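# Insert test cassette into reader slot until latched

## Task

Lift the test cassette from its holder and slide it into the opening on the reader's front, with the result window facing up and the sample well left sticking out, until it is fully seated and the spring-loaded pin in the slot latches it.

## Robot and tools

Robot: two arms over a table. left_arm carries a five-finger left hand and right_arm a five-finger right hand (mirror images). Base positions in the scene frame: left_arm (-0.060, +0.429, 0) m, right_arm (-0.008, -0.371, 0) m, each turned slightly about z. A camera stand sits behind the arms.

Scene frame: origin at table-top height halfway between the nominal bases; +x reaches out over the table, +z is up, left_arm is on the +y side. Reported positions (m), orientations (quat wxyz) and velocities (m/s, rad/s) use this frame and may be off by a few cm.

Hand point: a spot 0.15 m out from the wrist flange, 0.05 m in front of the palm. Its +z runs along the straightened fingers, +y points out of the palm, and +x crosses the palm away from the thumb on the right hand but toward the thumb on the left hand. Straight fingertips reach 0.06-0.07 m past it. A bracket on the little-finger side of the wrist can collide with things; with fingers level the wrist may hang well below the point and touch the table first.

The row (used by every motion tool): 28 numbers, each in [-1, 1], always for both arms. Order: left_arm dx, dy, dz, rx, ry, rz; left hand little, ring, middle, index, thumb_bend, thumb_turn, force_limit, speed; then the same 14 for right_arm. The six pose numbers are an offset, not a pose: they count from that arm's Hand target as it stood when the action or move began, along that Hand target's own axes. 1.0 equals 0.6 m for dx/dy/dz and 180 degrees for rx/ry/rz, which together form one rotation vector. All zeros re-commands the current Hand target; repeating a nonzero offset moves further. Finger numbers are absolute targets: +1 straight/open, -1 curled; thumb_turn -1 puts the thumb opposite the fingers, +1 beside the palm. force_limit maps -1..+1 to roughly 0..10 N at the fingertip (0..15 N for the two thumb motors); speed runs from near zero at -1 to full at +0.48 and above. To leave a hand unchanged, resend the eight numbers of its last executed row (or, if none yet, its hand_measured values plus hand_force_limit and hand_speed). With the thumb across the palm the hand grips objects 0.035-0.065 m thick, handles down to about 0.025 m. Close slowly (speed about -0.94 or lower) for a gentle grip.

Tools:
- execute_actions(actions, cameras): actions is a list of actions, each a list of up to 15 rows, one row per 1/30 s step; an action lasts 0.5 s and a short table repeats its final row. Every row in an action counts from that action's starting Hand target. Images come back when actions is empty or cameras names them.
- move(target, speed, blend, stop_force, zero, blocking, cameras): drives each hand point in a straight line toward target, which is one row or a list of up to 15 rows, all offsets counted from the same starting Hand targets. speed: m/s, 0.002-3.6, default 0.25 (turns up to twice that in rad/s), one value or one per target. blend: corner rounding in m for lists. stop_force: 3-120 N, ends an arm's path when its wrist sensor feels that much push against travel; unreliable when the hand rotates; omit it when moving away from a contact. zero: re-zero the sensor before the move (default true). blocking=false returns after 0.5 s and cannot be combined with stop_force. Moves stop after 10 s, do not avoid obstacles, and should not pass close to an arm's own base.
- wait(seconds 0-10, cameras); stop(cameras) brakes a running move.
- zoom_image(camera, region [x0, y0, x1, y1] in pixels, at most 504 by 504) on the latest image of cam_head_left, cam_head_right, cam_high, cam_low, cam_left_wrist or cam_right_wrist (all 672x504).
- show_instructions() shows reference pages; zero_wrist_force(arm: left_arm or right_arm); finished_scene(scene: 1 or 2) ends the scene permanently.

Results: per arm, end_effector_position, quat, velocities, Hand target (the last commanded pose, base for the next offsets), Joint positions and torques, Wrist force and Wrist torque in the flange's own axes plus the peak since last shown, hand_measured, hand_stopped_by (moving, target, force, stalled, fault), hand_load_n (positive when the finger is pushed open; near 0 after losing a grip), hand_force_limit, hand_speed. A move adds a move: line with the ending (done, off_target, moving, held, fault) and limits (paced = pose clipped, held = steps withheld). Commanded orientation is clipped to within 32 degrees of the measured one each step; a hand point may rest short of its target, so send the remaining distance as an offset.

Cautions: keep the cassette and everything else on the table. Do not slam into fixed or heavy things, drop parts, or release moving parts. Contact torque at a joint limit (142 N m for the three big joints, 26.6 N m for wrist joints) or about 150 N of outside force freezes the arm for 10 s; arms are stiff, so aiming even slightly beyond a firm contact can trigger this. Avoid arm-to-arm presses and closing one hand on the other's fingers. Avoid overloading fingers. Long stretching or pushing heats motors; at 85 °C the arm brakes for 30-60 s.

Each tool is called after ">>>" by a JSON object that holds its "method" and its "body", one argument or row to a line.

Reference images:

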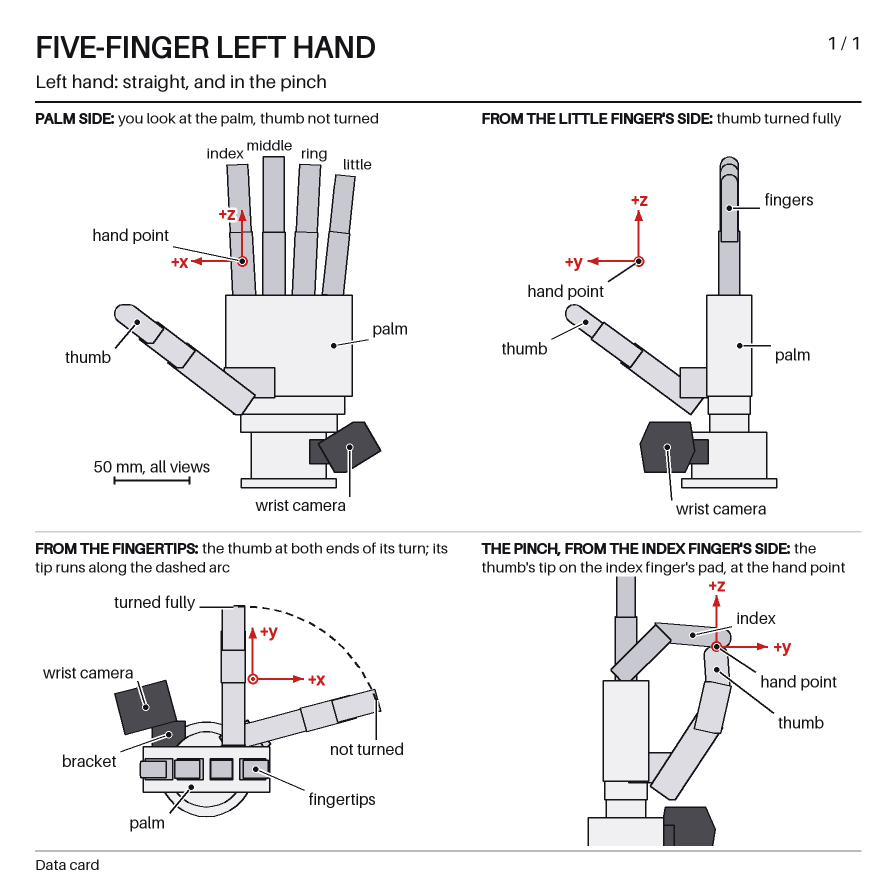

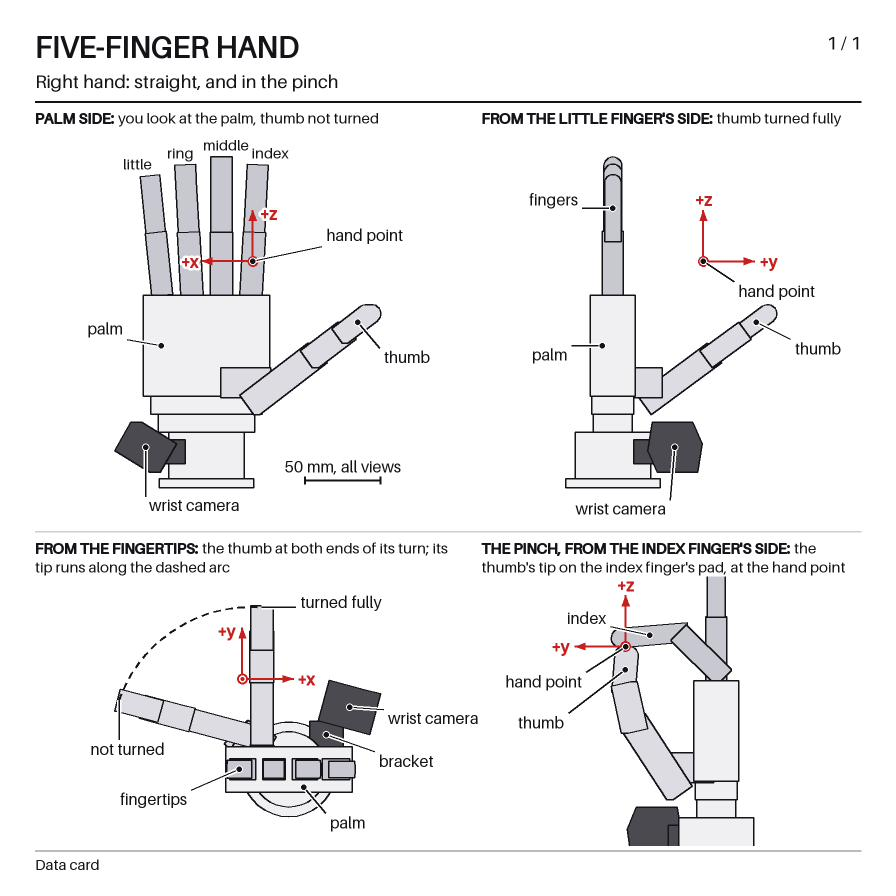

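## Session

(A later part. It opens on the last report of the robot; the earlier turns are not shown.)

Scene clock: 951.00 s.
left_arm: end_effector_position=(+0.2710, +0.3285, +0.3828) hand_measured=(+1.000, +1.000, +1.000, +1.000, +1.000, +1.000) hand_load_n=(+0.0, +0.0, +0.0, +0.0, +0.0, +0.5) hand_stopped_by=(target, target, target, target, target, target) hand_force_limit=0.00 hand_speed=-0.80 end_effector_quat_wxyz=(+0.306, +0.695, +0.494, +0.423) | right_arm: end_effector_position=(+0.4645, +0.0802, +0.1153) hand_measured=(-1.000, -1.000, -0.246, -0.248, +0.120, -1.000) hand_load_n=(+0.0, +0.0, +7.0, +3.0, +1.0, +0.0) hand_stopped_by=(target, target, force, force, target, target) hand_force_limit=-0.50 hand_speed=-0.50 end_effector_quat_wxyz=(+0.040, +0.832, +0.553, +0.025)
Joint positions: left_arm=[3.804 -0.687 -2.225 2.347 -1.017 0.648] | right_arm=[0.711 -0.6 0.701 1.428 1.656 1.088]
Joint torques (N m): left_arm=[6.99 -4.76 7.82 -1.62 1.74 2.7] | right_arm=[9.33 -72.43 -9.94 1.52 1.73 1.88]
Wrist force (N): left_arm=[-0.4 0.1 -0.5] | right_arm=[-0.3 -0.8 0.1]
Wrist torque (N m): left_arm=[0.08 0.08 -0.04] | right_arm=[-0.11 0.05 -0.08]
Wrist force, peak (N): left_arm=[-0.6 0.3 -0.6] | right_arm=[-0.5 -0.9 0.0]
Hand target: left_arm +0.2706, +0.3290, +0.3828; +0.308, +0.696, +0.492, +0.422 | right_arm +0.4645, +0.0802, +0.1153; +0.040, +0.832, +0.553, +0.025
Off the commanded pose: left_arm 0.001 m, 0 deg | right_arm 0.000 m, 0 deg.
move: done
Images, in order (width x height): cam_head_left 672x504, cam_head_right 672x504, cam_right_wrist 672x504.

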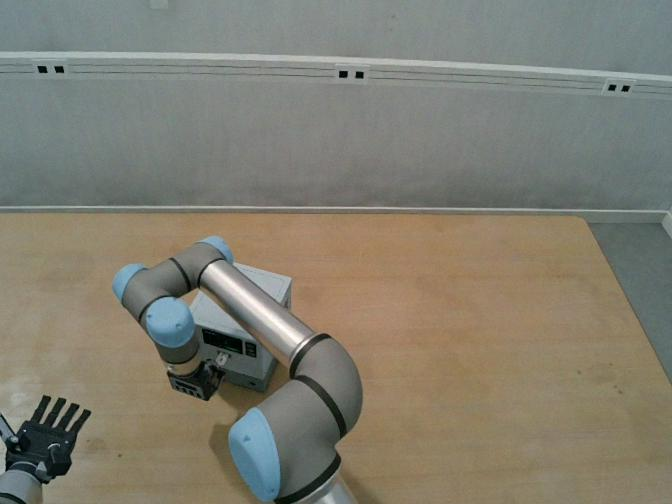

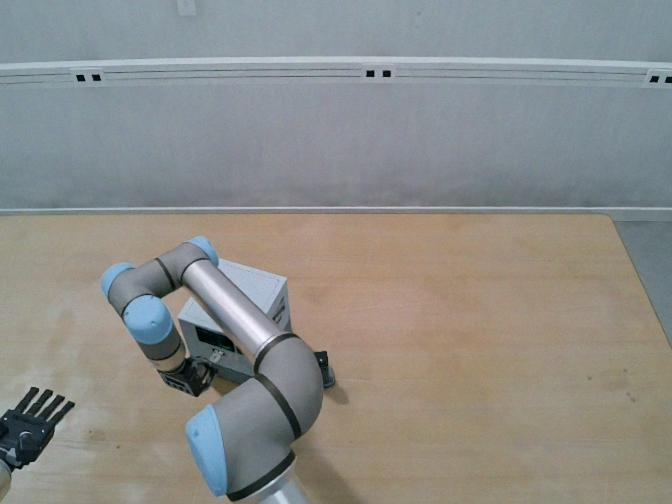

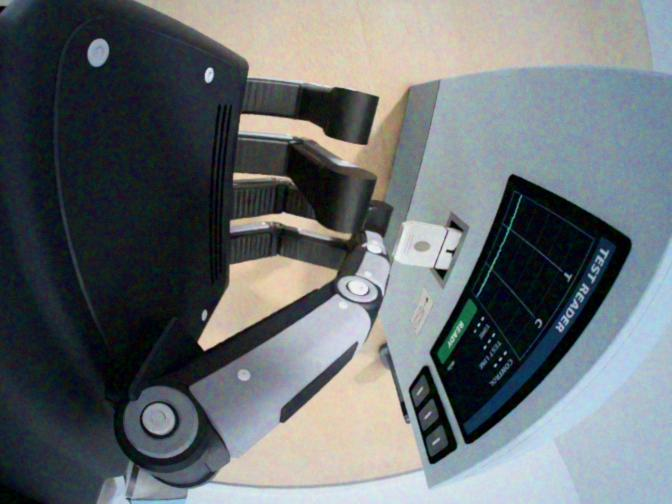

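>>> {"method": "move", "body": {
  "target": [0,0,0,0,0,0,1,1,1,1,1,1,0,-0.8,0.0017,0.0331,0.0031,0,0,0,-1,-1,-0.6,-0.6,0.12,-1,-0.5,-0.5],
  "speed": 0.01,
  "stop_force": 8,
  "cameras": ["cam_right_wrist","cam_head_right","cam_head_left"]
}}

>>> {"method": "zoom_image", "body": {
  "camera": "cam_right_wrist",
  "region": [340, 180, 450, 290]
}}

>>> {"method": "zoom_image", "body": {
  "camera": "cam_head_left",
  "region": [190, 330, 250, 390]
}}

>>> {"method": "zoom_image", "body": {
  "camera": "cam_head_right",
  "region": [180, 320, 240, 380]
}}

Scene clock: 960.67 s.
left_arm: end_effector_position=(+0.2710, +0.3285, +0.3828) hand_measured=(+1.000, +1.000, +1.000, +1.000, +1.000, +1.000) hand_load_n=(+0.0, +0.0, +0.0, +0.0, +0.0, -0.5) hand_stopped_by=(target, target, target, target, target, target) hand_force_limit=0.00 hand_speed=-0.80 end_effector_quat_wxyz=(+0.306, +0.695, +0.494, +0.423) | right_arm: end_effector_position=(+0.4757, +0.0762, +0.1153) hand_measured=(-1.000, -1.000, -0.246, -0.248, +0.120, -1.000) hand_load_n=(+0.5, +0.0, +7.0, +2.5, +1.0, +0.0) hand_stopped_by=(target, target, force, force, target, target) hand_force_limit=-0.50 hand_speed=-0.50 end_effector_quat_wxyz=(+0.040, +0.832, +0.553, +0.025)
Joint positions: left_arm=[3.804 -0.687 -2.225 2.347 -1.017 0.648] | right_arm=[0.696 -0.585 0.672 1.441 1.655 1.072]
Joint torques (N m): left_arm=[6.07 -5.72 8.33 -1.59 1.68 2.68] | right_arm=[5.65 -73.39 -11.03 0.08 3.54 1.92]
Wrist force (N): left_arm=[-0.2 0.1 -0.6] | right_arm=[-0.4 -7.9 -0.3]
Wrist torque (N m): left_arm=[0.09 0.05 -0.03] | right_arm=[-0.24 0.06 -0.15]
Wrist force, peak (N): left_arm=[-0.6 0.3 -0.6] | right_arm=[-0.3 -12.8 -1.6]
Hand target: left_arm +0.2706, +0.3290, +0.3828; +0.308, +0.696, +0.492, +0.422 | right_arm +0.4757, +0.0762, +0.1153; +0.040, +0.832, +0.553, +0.025 (not the last commanded pose)
Off the commanded pose: left_arm 0.001 m, 0 deg | right_arm 0.008 m, 0 deg.
move: contact (right_arm)
Images, in order (width x height): cam_head_left 672x504, cam_head_right 672x504, cam_right_wrist 672x504.

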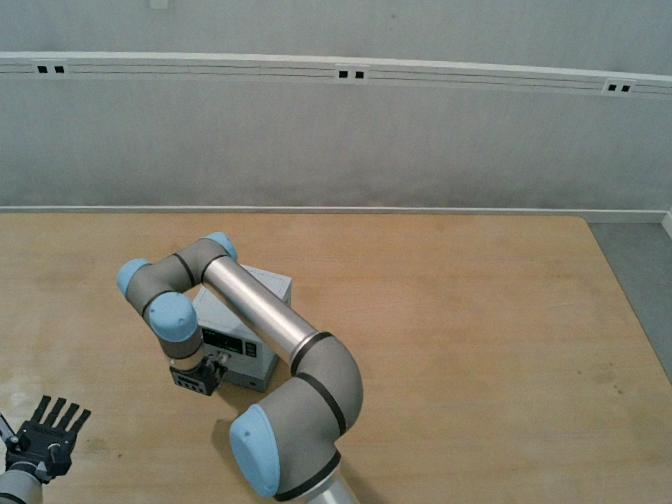

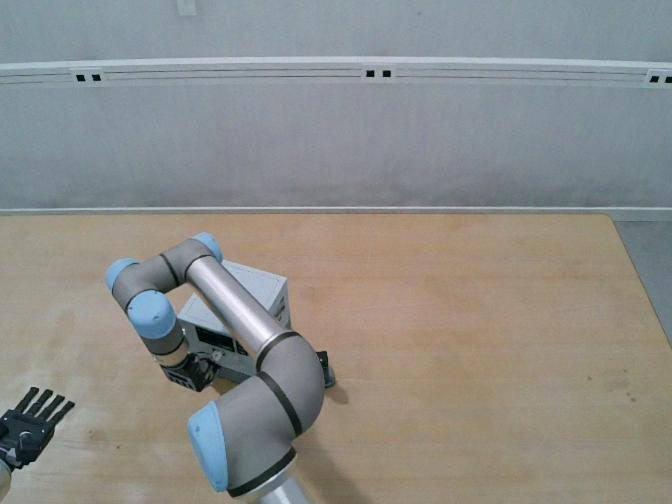

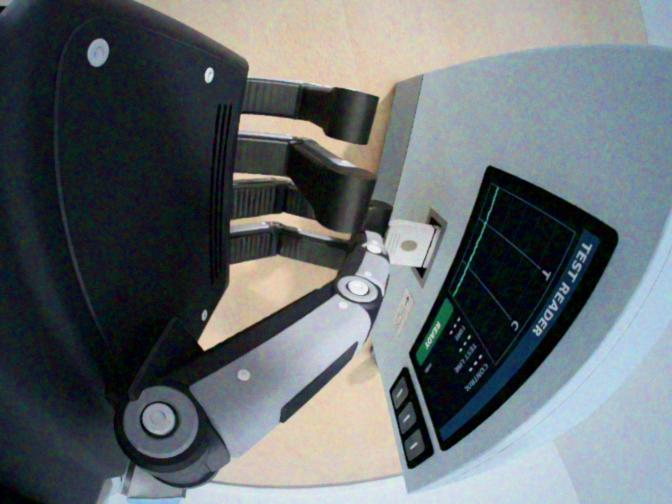

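Scaled by 4.582 from the camera's 672x504 image, which has a finer 960x720 frame.

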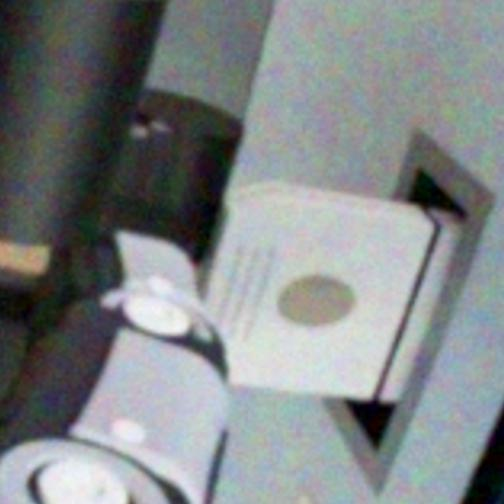

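Scaled by 8.400 from the camera's 672x504 image, which has a finer 960x720 frame.

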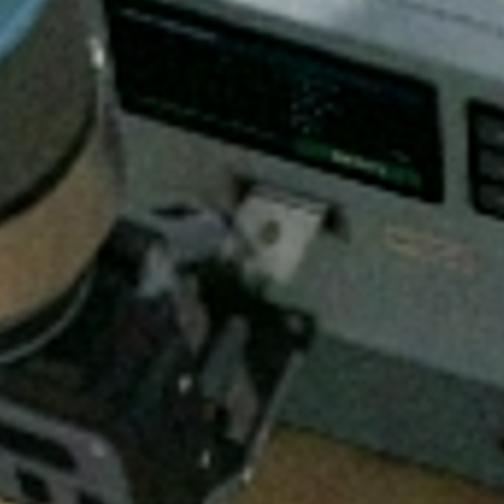

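Scaled by 8.400 from the camera's 672x504 image, which has a finer 960x720 frame.

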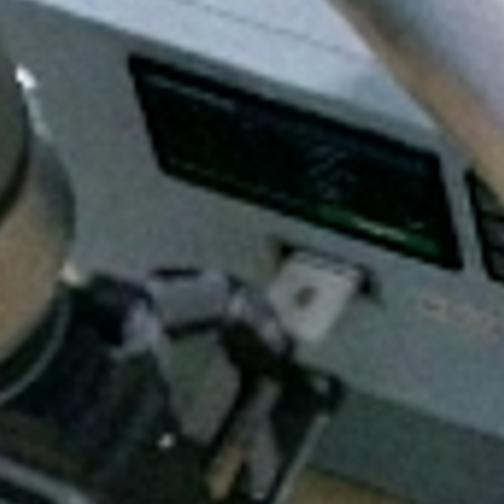

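>>> {"method": "move", "body": {
  "target": [0,0,0,0,0,0,1,1,1,1,1,1,0,-0.8,0.0007,0.0132,0.0012,0,0,0,-1,-1,-0.6,-0.6,0.12,-1,-0.5,-0.5],
  "speed": 0.006,
  "stop_force": 18,
  "zero": false,
  "cameras": ["cam_right_wrist","cam_head_right","cam_head_left"]
}}

>>> {"method": "zoom_image", "body": {
  "camera": "cam_right_wrist",
  "region": [340, 180, 450, 290]
}}

>>> {"method": "zoom_image", "body": {
  "camera": "cam_head_left",
  "region": [190, 330, 250, 390]
}}

Scene clock: 967.30 s.
left_arm: end_effector_position=(+0.2710, +0.3285, +0.3828) hand_measured=(+1.000, +1.000, +1.000, +1.000, +1.000, +1.000) hand_load_n=(+0.0, +0.0, +0.0, +0.0, +0.0, +0.0) hand_stopped_by=(target, target, target, target, target, target) hand_force_limit=0.00 hand_speed=-0.80 end_effector_quat_wxyz=(+0.306, +0.695, +0.494, +0.423) | right_arm: end_effector_position=(+0.4784, +0.0752, +0.1152) hand_measured=(-1.000, -1.000, -0.246, -0.248, +0.120, -1.000) hand_load_n=(+0.0, +0.0, +13.0, +3.5, +0.5, -0.5) hand_stopped_by=(target, target, force, force, target, target) hand_force_limit=-0.50 hand_speed=-0.50 end_effector_quat_wxyz=(+0.040, +0.832, +0.553, +0.025)
Joint positions: left_arm=[3.804 -0.687 -2.225 2.347 -1.017 0.648] | right_arm=[0.692 -0.581 0.665 1.444 1.655 1.068]
Joint torques (N m): left_arm=[6.01 -5.61 8.31 -1.53 1.6 2.72] | right_arm=[2.33 -81.87 -15.44 0.22 5.18 1.77]
Wrist force (N): left_arm=[-0.5 0.0 -0.3] | right_arm=[-0.4 -16.2 10.0]
Wrist torque (N m): left_arm=[0.04 0.11 -0.04] | right_arm=[-0.23 -0.08 -0.28]
Wrist force, peak (N): left_arm=[-0.7 0.3 -0.7] | right_arm=[-0.3 -20.0 10.1]
Hand target: left_arm +0.2706, +0.3290, +0.3828; +0.308, +0.696, +0.492, +0.422 | right_arm +0.4784, +0.0752, +0.1152; +0.040, +0.832, +0.553, +0.025 (not the last commanded pose)
Off the commanded pose: left_arm 0.001 m, 0 deg | right_arm 0.005 m, 0 deg.
move: contact (right_arm)
Images, in order (width x height): cam_head_left 672x504, cam_head_right 672x504, cam_right_wrist 672x504.

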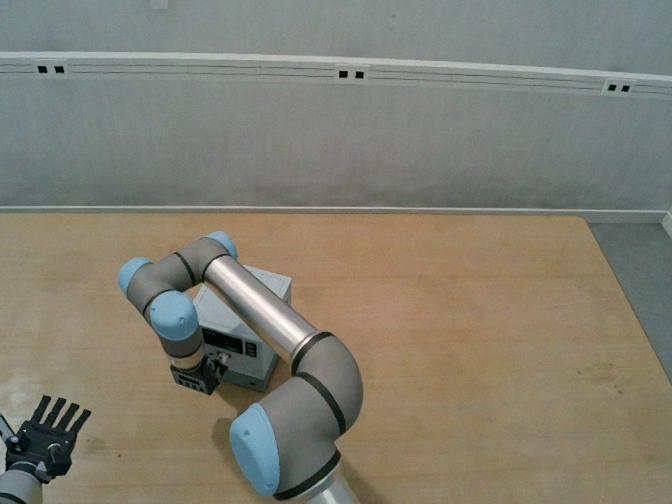

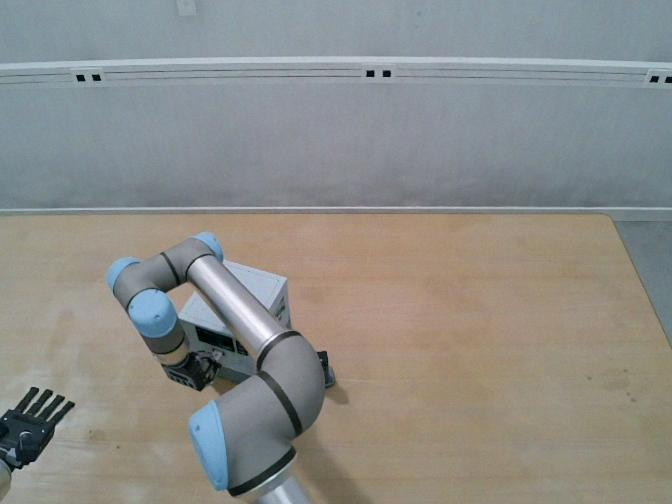

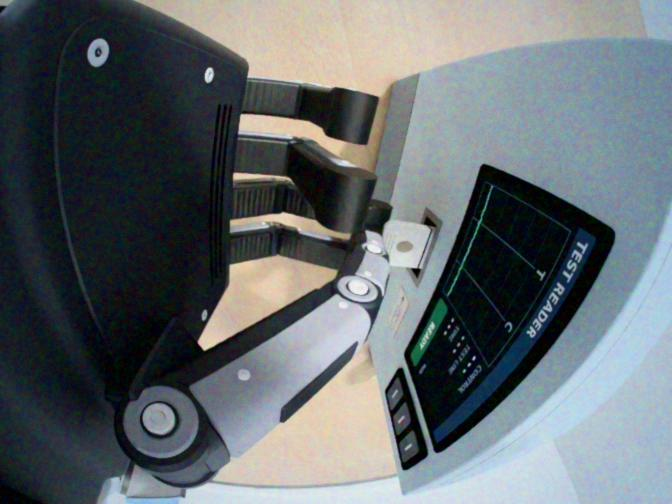

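Scaled by 4.582 from the camera's 672x504 image, which has a finer 960x720 frame.

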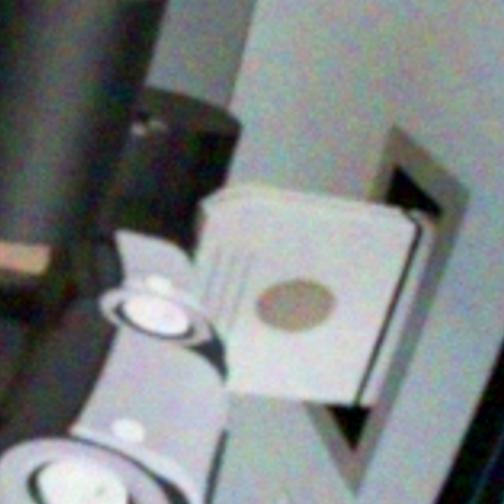

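Scaled by 8.400 from the camera's 672x504 image, which has a finer 960x720 frame.

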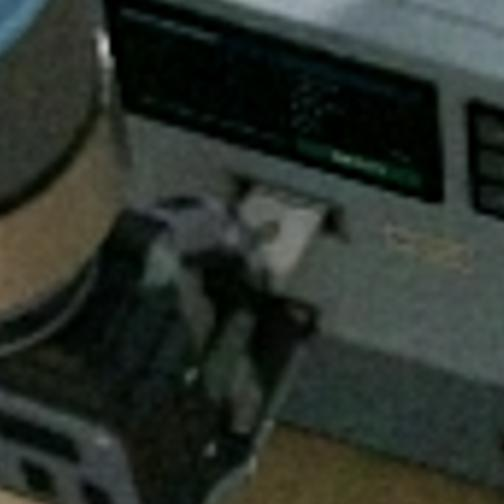

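>>> {"method": "move", "body": {
  "target": [0,0,0,0,0,0,1,1,1,1,1,1,0,-0.8,-0.0011,-0.0215,-0.002,0,0,0,-1,-1,-0.6,-0.6,0.12,-1,-0.5,-0.5],
  "speed": 0.05,
  "cameras": ["cam_right_wrist","cam_head_right","cam_head_left"]
}}

>>> {"method": "zoom_image", "body": {
  "camera": "cam_right_wrist",
  "region": [380, 190, 480, 290]
}}

>>> {"method": "zoom_image", "body": {
  "camera": "cam_head_left",
  "region": [190, 330, 250, 390]
}}

>>> {"method": "zoom_image", "body": {
  "camera": "cam_head_right",
  "region": [180, 320, 240, 380]
}}

Scene clock: 976.77 s.
left_arm: end_effector_position=(+0.2710, +0.3285, +0.3828) hand_measured=(+1.000, +1.000, +1.000, +1.000, +1.000, +1.000) hand_load_n=(+0.0, +0.0, +0.0, +0.0, +0.0, +0.0) hand_stopped_by=(target, target, target, target, target, target) hand_force_limit=0.00 hand_speed=-0.80 end_effector_quat_wxyz=(+0.306, +0.695, +0.494, +0.423) | right_arm: end_effector_position=(+0.4663, +0.0796, +0.1152) hand_measured=(-1.000, -1.000, -0.246, -0.248, +0.120, -1.000) hand_load_n=(+0.0, +0.0, +7.0, +3.0, +1.5, +0.0) hand_stopped_by=(target, target, force, force, target, target) hand_force_limit=-0.50 hand_speed=-0.50 end_effector_quat_wxyz=(+0.040, +0.832, +0.553, +0.025)
Joint positions: left_arm=[3.804 -0.687 -2.225 2.347 -1.017 0.648] | right_arm=[0.709 -0.597 0.696 1.43 1.655 1.085]
Joint torques (N m): left_arm=[6.13 -5.12 8.32 -1.47 1.6 2.72] | right_arm=[10 -72.61 -8.71 0.81 2.38 1.98]
Wrist force (N): left_arm=[-0.5 0.3 -0.6] | right_arm=[0.1 -0.2 0.1]
Wrist torque (N m): left_arm=[0.12 0.10 -0.05] | right_arm=[-0.02 -0.01 -0.03]
Wrist force, peak (N): left_arm=[-0.8 0.2 -0.7] | right_arm=[-0.6 -16.6 10.2]
Hand target: left_arm +0.2706, +0.3290, +0.3828; +0.308, +0.696, +0.492, +0.422 | right_arm +0.4662, +0.0796, +0.1152; +0.040, +0.832, +0.553, +0.025
Off the commanded pose: left_arm 0.001 m, 0 deg | right_arm 0.000 m, 0 deg.
move: done
Images, in order (width x height): cam_head_left 672x504, cam_head_right 672x504, cam_right_wrist 672x504.

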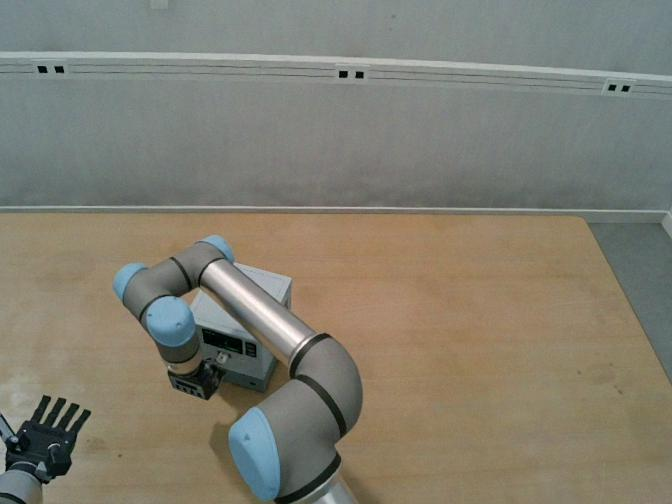

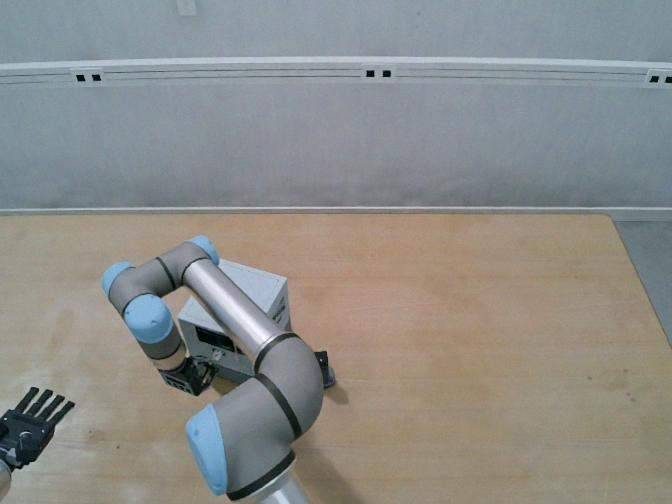

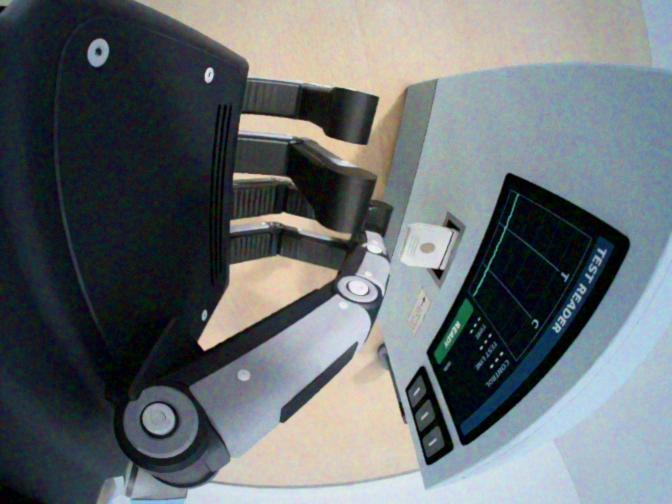

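Scaled by 5.040 from the camera's 672x504 image, which has a finer 960x720 frame.

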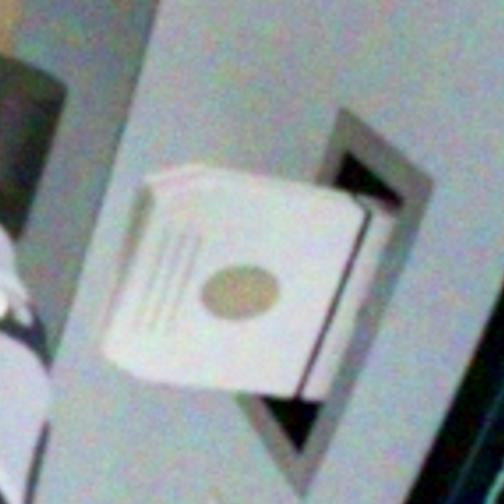

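Scaled by 8.400 from the camera's 672x504 image, which has a finer 960x720 frame.

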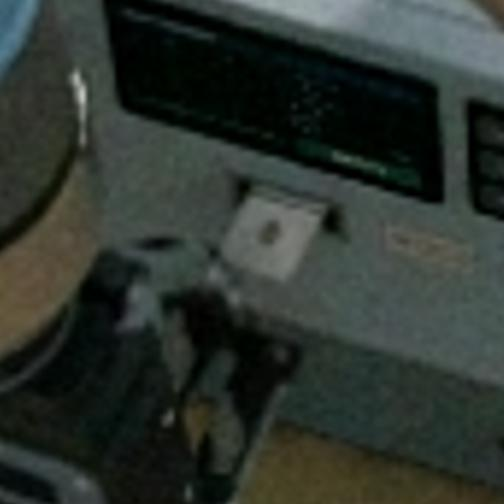

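Scaled by 8.400 from the camera's 672x504 image, which has a finer 960x720 frame.

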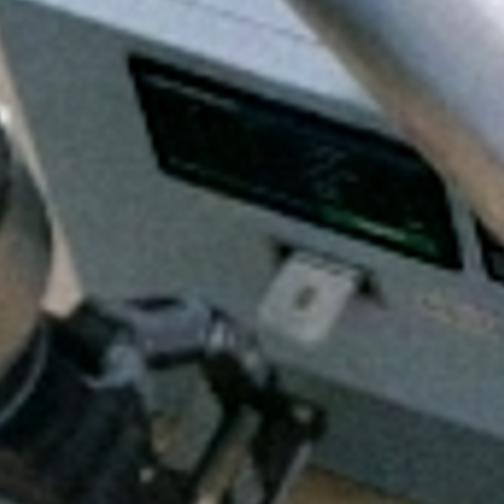

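>>> {"method": "move", "body": {
  "target": [0,0,0,0,0,0,1,1,1,1,1,1,0,-0.8,0,0,0,0,0,0,-1,-1,0.2,0.2,0.35,-1,-0.5,0]
}}

>>> {"method": "move", "body": {
  "target": [0,0,0,0,0,0,1,1,1,1,1,1,0,-0.8,0.0017,0.0315,0.003,0,0,0,-1,-1,0.2,0.2,0.35,-1,-0.5,0],
  "speed": 0.04,
  "stop_force": 4
}}

>>> {"method": "move", "body": {
  "target": [0,0,0,0,0,0,1,1,1,1,1,1,0,-0.8,0,0,0,0,0,0,-1,-1,0.2,0.2,0,-1,-0.9,-0.75],
  "cameras": ["cam_right_wrist","cam_head_left"]
}}

>>> {"method": "zoom_image", "body": {
  "camera": "cam_right_wrist",
  "region": [320, 180, 440, 290]
}}

Scene clock: 1005.27 s.
left_arm: end_effector_position=(+0.2710, +0.3285, +0.3828) hand_measured=(+1.000, +1.000, +1.000, +1.000, +1.000, +1.000) hand_load_n=(+0.0, +0.0, +0.0, +0.0, +0.0, +0.0) hand_stopped_by=(target, target, target, target, target, target) hand_force_limit=0.00 hand_speed=-0.80 end_effector_quat_wxyz=(+0.306, +0.695, +0.494, +0.423) | right_arm: end_effector_position=(+0.4662, +0.0796, +0.1152) hand_measured=(-1.000, -1.000, +0.200, +0.200, +0.350, -1.000) hand_load_n=(+0.0, +0.0, +0.5, +0.0, +0.0, +0.0) hand_stopped_by=(target, target, target, target, target, target) hand_force_limit=-0.50 hand_speed=0.00 end_effector_quat_wxyz=(+0.040, +0.832, +0.553, +0.025)
Joint positions: left_arm=[3.804 -0.687 -2.225 2.347 -1.017 0.648] | right_arm=[0.709 -0.597 0.697 1.43 1.655 1.086]
Joint torques (N m): left_arm=[6.01 -5.92 8.61 -1.72 1.6 2.73] | right_arm=[9.98 -72.34 -9.82 1.16 1.48 1.88]
Wrist force (N): left_arm=[-0.4 0.3 -0.5] | right_arm=[0.0 -0.2 0.0]
Wrist torque (N m): left_arm=[0.10 0.09 -0.04] | right_arm=[-0.01 0.01 -0.04]
Wrist force, peak (N): left_arm=[-0.8 0.2 -0.6] | right_arm=[0.3 -0.4 0.0]
Hand target: left_arm +0.2706, +0.3290, +0.3828; +0.308, +0.696, +0.492, +0.422 | right_arm +0.4662, +0.0796, +0.1152; +0.040, +0.832, +0.553, +0.025
Off the commanded pose: left_arm 0.001 m, 0 deg | right_arm 0.000 m, 0 deg.
move: done

Scene clock: 1006.80 s.
left_arm: end_effector_position=(+0.2710, +0.3285, +0.3828) hand_measured=(+1.000, +1.000, +1.000, +1.000, +1.000, +1.000) hand_load_n=(+0.0, +0.0, +0.0, +0.0, +0.0, +0.0) hand_stopped_by=(target, target, target, target, target, target) hand_force_limit=0.00 hand_speed=-0.80 end_effector_quat_wxyz=(+0.306, +0.695, +0.494, +0.423) | right_arm: end_effector_position=(+0.4841, +0.0732, +0.1152) hand_measured=(-1.000, -1.000, +0.200, +0.200, +0.350, -1.000) hand_load_n=(+0.0, +0.0, +0.0, +0.0, +0.0, +0.0) hand_stopped_by=(target, target, target, target, target, target) hand_force_limit=-0.50 hand_speed=0.00 end_effector_quat_wxyz=(+0.040, +0.832, +0.553, +0.025)
Joint positions: left_arm=[3.804 -0.687 -2.225 2.347 -1.017 0.648] | right_arm=[0.684 -0.573 0.649 1.451 1.654 1.06]
Joint torques (N m): left_arm=[5.56 -5.79 8.05 -1.54 1.67 2.77] | right_arm=[-10.34 -45.86 -30.09 3.8 -1.83 -2.16]
Wrist force (N): left_arm=[-0.5 0.2 -0.6] | right_arm=[0.2 0.0 0.3]
Wrist torque (N m): left_arm=[0.09 0.09 -0.06] | right_arm=[0.01 -0.02 0.12]
Wrist force, peak (N): left_arm=[-0.4 0.1 -0.8] | right_arm=[0.4 -0.6 0.1]
Hand target: left_arm +0.2706, +0.3290, +0.3828; +0.308, +0.696, +0.492, +0.422 | right_arm +0.4841, +0.0732, +0.1152; +0.040, +0.832, +0.553, +0.025
Off the commanded pose: left_arm 0.001 m, 0 deg | right_arm 0.000 m, 0 deg.
move: done

Scene clock: 1007.63 s.
left_arm: end_effector_position=(+0.2710, +0.3285, +0.3828) hand_measured=(+1.000, +1.000, +1.000, +1.000, +1.000, +1.000) hand_load_n=(+0.0, +0.0, +0.0, +0.0, +0.0, +0.0) hand_stopped_by=(target, target, target, target, target, target) hand_force_limit=0.00 hand_speed=-0.80 end_effector_quat_wxyz=(+0.306, +0.695, +0.494, +0.423) | right_arm: end_effector_position=(+0.4841, +0.0732, +0.1152) hand_measured=(-1.000, -1.000, +0.200, +0.200, +0.150, -1.000) hand_load_n=(+0.0, +0.0, +0.0, +0.0, +2.0, +0.5) hand_stopped_by=(target, target, target, target, force, target) hand_force_limit=-0.90 hand_speed=-0.75 end_effector_quat_wxyz=(+0.040, +0.832, +0.553, +0.025)
Joint positions: left_arm=[3.804 -0.687 -2.225 2.347 -1.017 0.648] | right_arm=[0.684 -0.573 0.649 1.451 1.654 1.06]
Joint torques (N m): left_arm=[6.2 -4.88 8.42 -1.63 1.62 2.73] | right_arm=[-9.15 -45.16 -29.08 3.57 -1.61 -2.12]
Wrist force (N): left_arm=[-0.6 -0.2 -0.2] | right_arm=[0.2 1.3 -1.3]
Wrist torque (N m): left_arm=[0.02 0.12 -0.04] | right_arm=[0.03 0.01 0.14]
Wrist force, peak (N): left_arm=[-0.6 0.1 -0.5] | right_arm=[-0.2 1.7 -1.6]
Hand target: left_arm +0.2706, +0.3290, +0.3828; +0.308, +0.696, +0.492, +0.422 | right_arm +0.4841, +0.0732, +0.1152; +0.040, +0.832, +0.553, +0.025
Off the commanded pose: left_arm 0.001 m, 0 deg | right_arm 0.000 m, 0 deg.
move: done
Images, in order (width x height): cam_head_left 672x504, cam_right_wrist 672x504.

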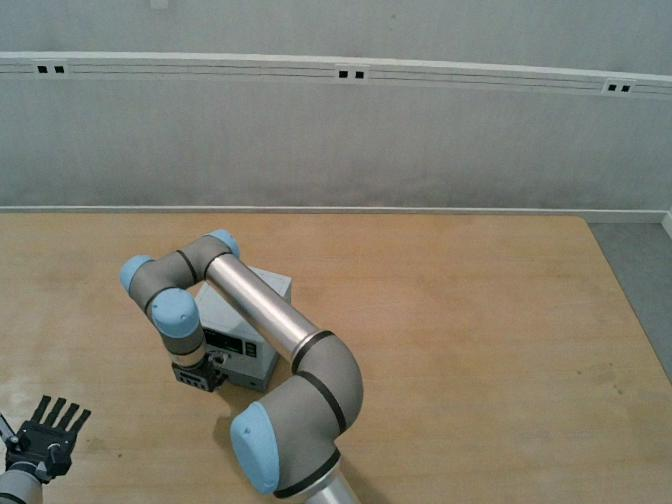

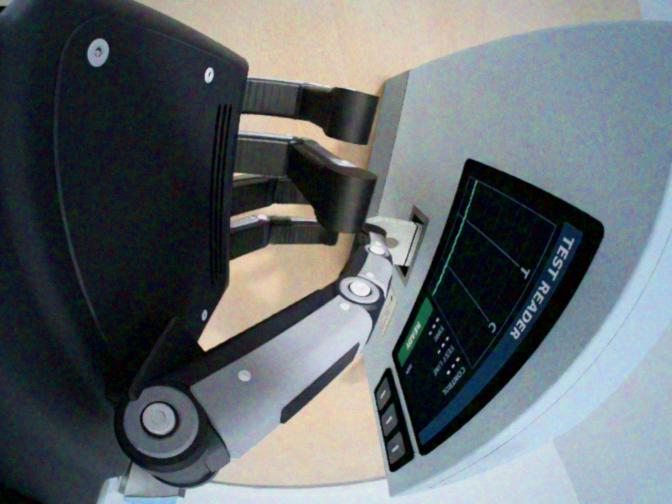

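Scaled by 4.200 from the camera's 672x504 image, which has a finer 960x720 frame.

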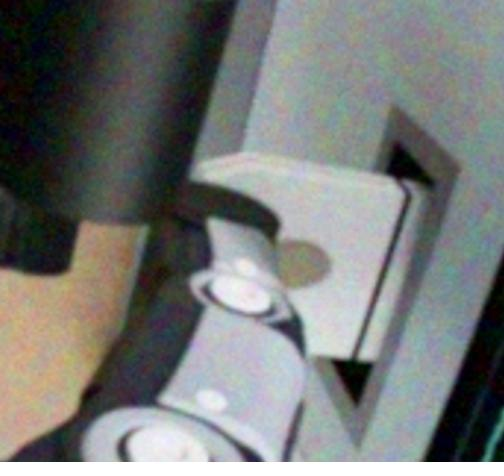

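>>> {"method": "move", "body": {
  "target": [0,0,0,0,0,0,1,1,1,1,1,1,0,-0.8,0,0,0,0,0,0,-1,-1,-0.6,-0.6,0,-1,-0.4,-0.75]
}}

>>> {"method": "move", "body": {
  "target": [0,0,0,0,0,0,1,1,1,1,1,1,0,-0.8,0.0005,0.0083,0.0008,0,0,0,-1,-1,-0.6,-0.6,0,-1,-0.4,-0.75],
  "speed": 0.006,
  "stop_force": 12,
  "cameras": ["cam_right_wrist","cam_head_left"]
}}

>>> {"method": "zoom_image", "body": {
  "camera": "cam_right_wrist",
  "region": [320, 180, 440, 290]
}}

>>> {"method": "zoom_image", "body": {
  "camera": "cam_head_left",
  "region": [190, 330, 250, 390]
}}

Scene clock: 1013.80 s.
left_arm: end_effector_position=(+0.2710, +0.3285, +0.3828) hand_measured=(+1.000, +1.000, +1.000, +1.000, +1.000, +1.000) hand_load_n=(+0.0, +0.0, +0.0, +0.0, +0.0, +0.0) hand_stopped_by=(target, target, target, target, target, target) hand_force_limit=0.00 hand_speed=-0.80 end_effector_quat_wxyz=(+0.306, +0.695, +0.494, +0.423) | right_arm: end_effector_position=(+0.4841, +0.0732, +0.1152) hand_measured=(-1.000, -1.000, -0.188, -0.212, +0.150, -1.000) hand_load_n=(+0.0, +0.0, +7.5, +5.5, +3.5, -0.5) hand_stopped_by=(target, target, force, force, force, target) hand_force_limit=-0.40 hand_speed=-0.75 end_effector_quat_wxyz=(+0.040, +0.832, +0.553, +0.025)
Joint positions: left_arm=[3.804 -0.687 -2.225 2.347 -1.017 0.648] | right_arm=[0.684 -0.573 0.649 1.451 1.654 1.06]
Joint torques (N m): left_arm=[5.83 -6.05 8.36 -1.55 1.77 2.69] | right_arm=[2.58 -45.52 -14.87 3.36 -0.67 -1.65]
Wrist force (N): left_arm=[-0.6 0.0 -0.7] | right_arm=[-0.1 -0.5 0.1]
Wrist torque (N m): left_arm=[0.09 0.12 -0.05] | right_arm=[-0.01 0.02 0.10]
Wrist force, peak (N): left_arm=[-0.8 0.2 -0.6] | right_arm=[0.1 1.4 -1.8]
Hand target: left_arm +0.2706, +0.3290, +0.3828; +0.308, +0.696, +0.492, +0.422 | right_arm +0.4841, +0.0732, +0.1152; +0.040, +0.832, +0.553, +0.025
Off the commanded pose: left_arm 0.001 m, 0 deg | right_arm 0.000 m, 0 deg.
move: done

Scene clock: 1015.27 s.
left_arm: end_effector_position=(+0.2710, +0.3285, +0.3828) hand_measured=(+1.000, +1.000, +1.000, +1.000, +1.000, +1.000) hand_load_n=(+0.0, +0.0, +0.0, +0.0, +0.0, +0.0) hand_stopped_by=(target, target, target, target, target, target) hand_force_limit=0.00 hand_speed=-0.80 end_effector_quat_wxyz=(+0.306, +0.695, +0.494, +0.423) | right_arm: end_effector_position=(+0.4846, +0.0730, +0.1151) hand_measured=(-1.000, -1.000, -0.188, -0.212, +0.150, -1.000) hand_load_n=(+0.0, +0.0, +8.0, +6.5, +1.5, -0.5) hand_stopped_by=(target, target, force, force, force, target) hand_force_limit=-0.40 hand_speed=-0.75 end_effector_quat_wxyz=(+0.040, +0.832, +0.553, +0.025)
Joint positions: left_arm=[3.804 -0.687 -2.225 2.347 -1.017 0.648] | right_arm=[0.683 -0.572 0.647 1.452 1.654 1.059]
Joint torques (N m): left_arm=[5.18 -5.83 8.4 -1.66 1.72 2.68] | right_arm=[5.34 -74.32 -10.79 0.41 3.78 1.8]
Wrist force (N): left_arm=[-0.6 0.1 -0.5] | right_arm=[-0.7 -8.7 0.0]
Wrist torque (N m): left_arm=[0.08 0.11 -0.06] | right_arm=[-0.12 -0.04 -0.02]
Wrist force, peak (N): left_arm=[-0.5 0.4 -0.7] | right_arm=[-1.1 -15.1 -0.6]
Hand target: left_arm +0.2706, +0.3290, +0.3828; +0.308, +0.696, +0.492, +0.422 | right_arm +0.4846, +0.0730, +0.1151; +0.040, +0.832, +0.553, +0.025 (not the last commanded pose)
Off the commanded pose: left_arm 0.001 m, 0 deg | right_arm 0.004 m, 0 deg.
move: contact (right_arm)
Images, in order (width x height): cam_head_left 672x504, cam_right_wrist 672x504.

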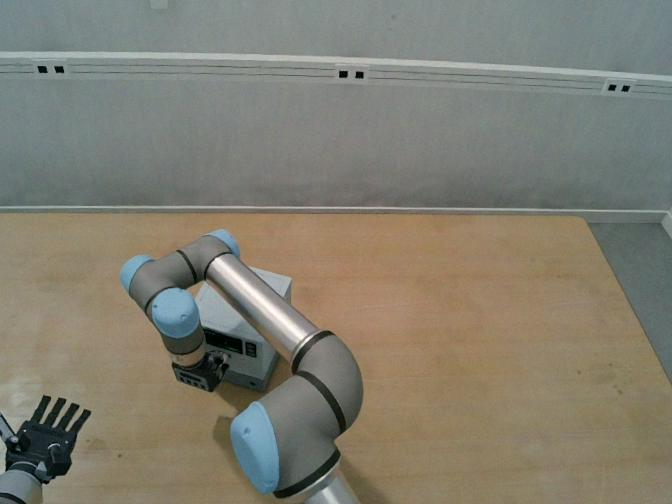

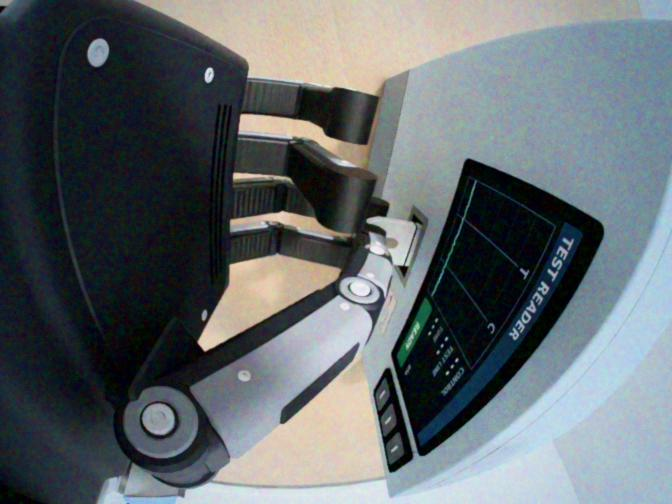

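Scaled by 4.200 from the camera's 672x504 image, which has a finer 960x720 frame.

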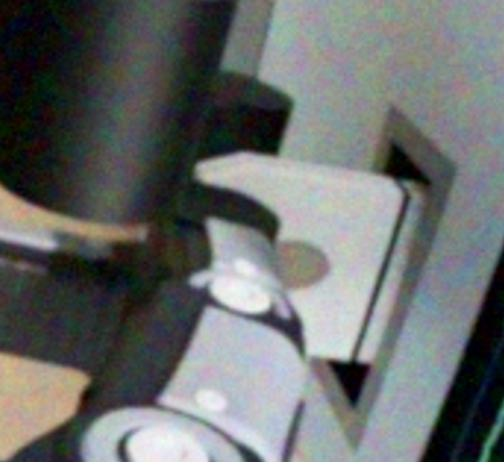

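Scaled by 8.400 from the camera's 672x504 image, which has a finer 960x720 frame.

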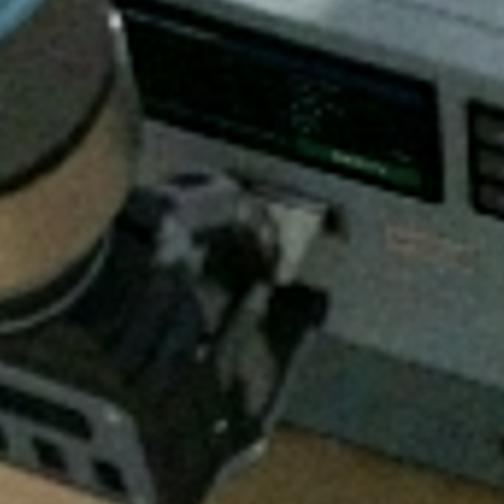

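>>> {"method": "move", "body": {
  "target": [0,0,0,0,0,0,1,1,1,1,1,1,0,-0.8,-0.0003,-0.0058,-0.0005,0,0,0,-1,-1,-0.6,-0.6,0,-1,-0.4,-0.75],
  "speed": 0.004,
  "stop_force": 4,
  "zero": false,
  "cameras": ["cam_right_wrist"]
}}

>>> {"method": "zoom_image", "body": {
  "camera": "cam_right_wrist",
  "region": [320, 180, 440, 290]
}}

Scene clock: 1020.33 s.
left_arm: end_effector_position=(+0.2710, +0.3285, +0.3828) hand_measured=(+1.000, +1.000, +1.000, +1.000, +1.000, +1.000) hand_load_n=(+0.0, +0.0, +0.0, +0.0, -0.5, +0.0) hand_stopped_by=(target, target, target, target, target, target) hand_force_limit=0.00 hand_speed=-0.80 end_effector_quat_wxyz=(+0.306, +0.695, +0.494, +0.423) | right_arm: end_effector_position=(+0.4813, +0.0742, +0.1151) hand_measured=(-1.000, -1.000, -0.188, -0.212, +0.150, -1.000) hand_load_n=(+0.0, +0.0, +7.5, +6.0, +2.5, +0.0) hand_stopped_by=(target, target, force, force, force, target) hand_force_limit=-0.40 hand_speed=-0.75 end_effector_quat_wxyz=(+0.040, +0.832, +0.553, +0.025)
Joint positions: left_arm=[3.804 -0.687 -2.225 2.347 -1.017 0.648] | right_arm=[0.688 -0.576 0.657 1.448 1.654 1.064]
Joint torques (N m): left_arm=[5.43 -5.66 8.74 -1.54 1.57 2.63] | right_arm=[10.13 -73.29 -9.36 1.14 1.92 1.95]
Wrist force (N): left_arm=[-0.3 0.3 -0.6] | right_arm=[-0.4 1.4 0.4]
Wrist torque (N m): left_arm=[0.12 0.08 -0.04] | right_arm=[0.05 0.01 0.01]
Wrist force, peak (N): left_arm=[-0.6 0.2 -0.8] | right_arm=[-1.1 -9.0 0.1]
Hand target: left_arm +0.2706, +0.3290, +0.3828; +0.308, +0.696, +0.492, +0.422 | right_arm +0.4813, +0.0742, +0.1151; +0.040, +0.832, +0.553, +0.025
Off the commanded pose: left_arm 0.001 m, 0 deg | right_arm 0.000 m, 0 deg.
move: done
Images, in order (width x height): cam_right_wrist 672x504.

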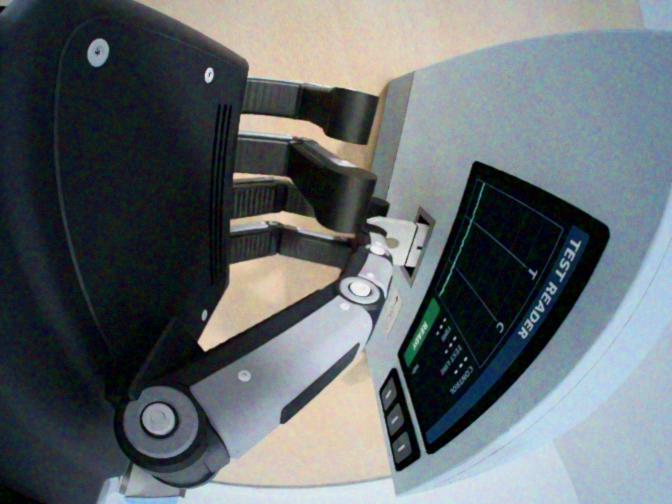

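Scaled by 4.200 from the camera's 672x504 image, which has a finer 960x720 frame.

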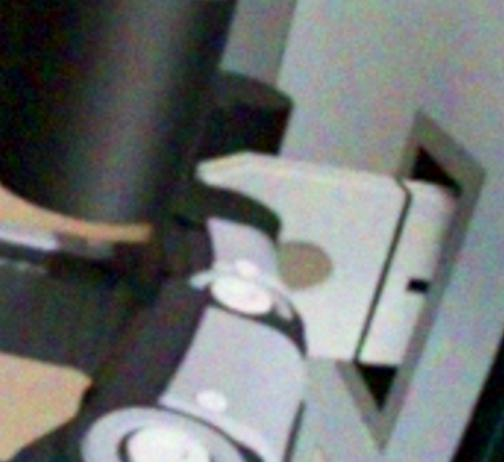

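>>> {"method": "move", "body": {
  "target": [0,0,0,0,0,0,1,1,1,1,1,1,0,-0.8,0.0007,0.0132,0.0012,0,0,0,-1,-1,-0.6,-0.6,0,-1,-0.4,-0.75],
  "speed": 0.005,
  "stop_force": 20,
  "zero": false,
  "cameras": ["cam_right_wrist","cam_head_left"]
}}

>>> {"method": "zoom_image", "body": {
  "camera": "cam_right_wrist",
  "region": [320, 180, 440, 290]
}}

Scene clock: 1038.20 s.
left_arm: end_effector_position=(+0.2710, +0.3285, +0.3828) hand_measured=(+1.000, +1.000, +1.000, +1.000, +1.000, +1.000) hand_load_n=(+0.0, +0.0, +0.0, +0.0, +0.0, +0.0) hand_stopped_by=(target, target, target, target, target, target) hand_force_limit=0.00 hand_speed=-0.80 end_effector_quat_wxyz=(+0.306, +0.695, +0.494, +0.423) | right_arm: end_effector_position=(+0.4852, +0.0728, +0.1151) hand_measured=(-1.000, -1.000, -0.188, -0.212, +0.148, -1.000) hand_load_n=(+0.0, +0.0, +8.5, +8.0, -1.5, +0.0) hand_stopped_by=(target, target, force, force, force, target) hand_force_limit=-0.40 hand_speed=-0.75 end_effector_quat_wxyz=(+0.040, +0.832, +0.554, +0.025)
Joint positions: left_arm=[3.804 -0.687 -2.225 2.347 -1.017 0.648] | right_arm=[0.682 -0.571 0.645 1.453 1.654 1.058]
Joint torques (N m): left_arm=[5.24 -6.72 8.97 -1.57 1.62 2.57] | right_arm=[1.66 -73.57 -11.95 -0.72 3.13 1.6]
Wrist force (N): left_arm=[-0.6 -0.1 -0.5] | right_arm=[-1.4 -16.3 -1.7]
Wrist torque (N m): left_arm=[0.06 0.12 -0.05] | right_arm=[-0.31 0.02 -0.14]
Wrist force, peak (N): left_arm=[-0.7 0.3 -0.6] | right_arm=[-1.7 -22.1 -2.1]
Hand target: left_arm +0.2706, +0.3290, +0.3828; +0.308, +0.696, +0.492, +0.422 | right_arm +0.4852, +0.0728, +0.1151; +0.040, +0.832, +0.554, +0.025 (not the last commanded pose)
Off the commanded pose: left_arm 0.001 m, 0 deg | right_arm 0.004 m, 0 deg.
move: contact (right_arm)
Images, in order (width x height): cam_head_left 672x504, cam_right_wrist 672x504.

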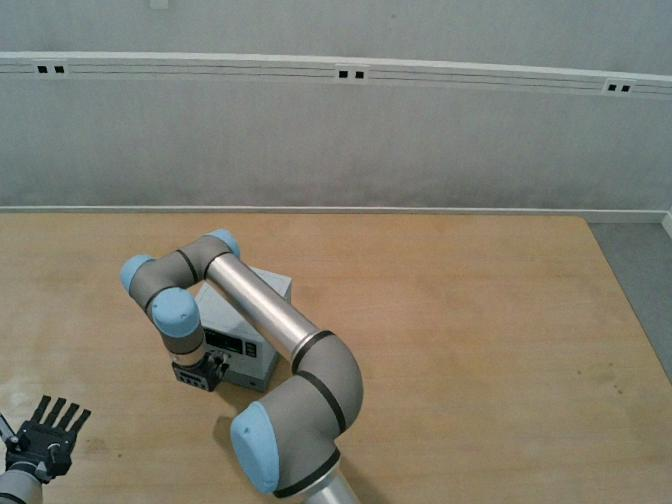

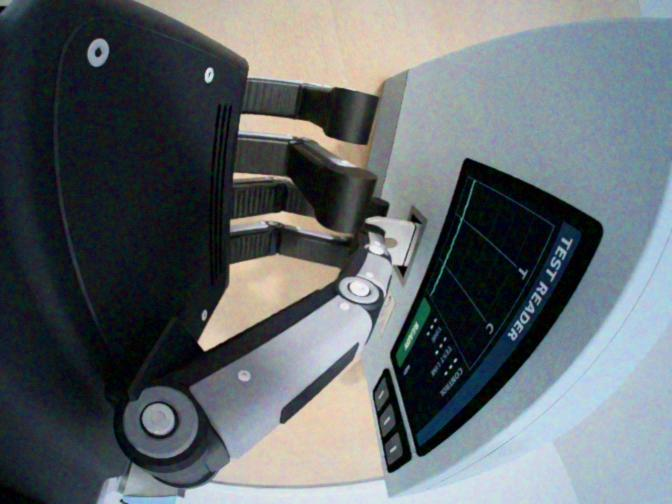

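Scaled by 4.200 from the camera's 672x504 image, which has a finer 960x720 frame.

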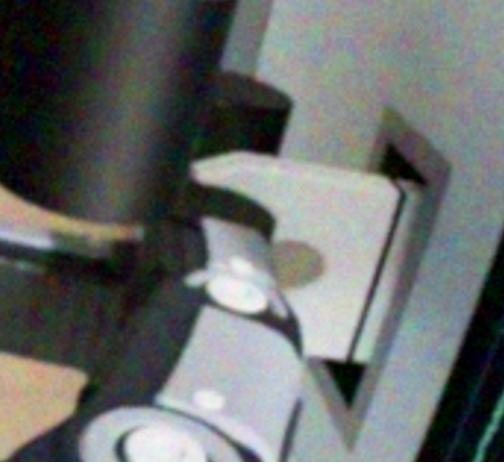

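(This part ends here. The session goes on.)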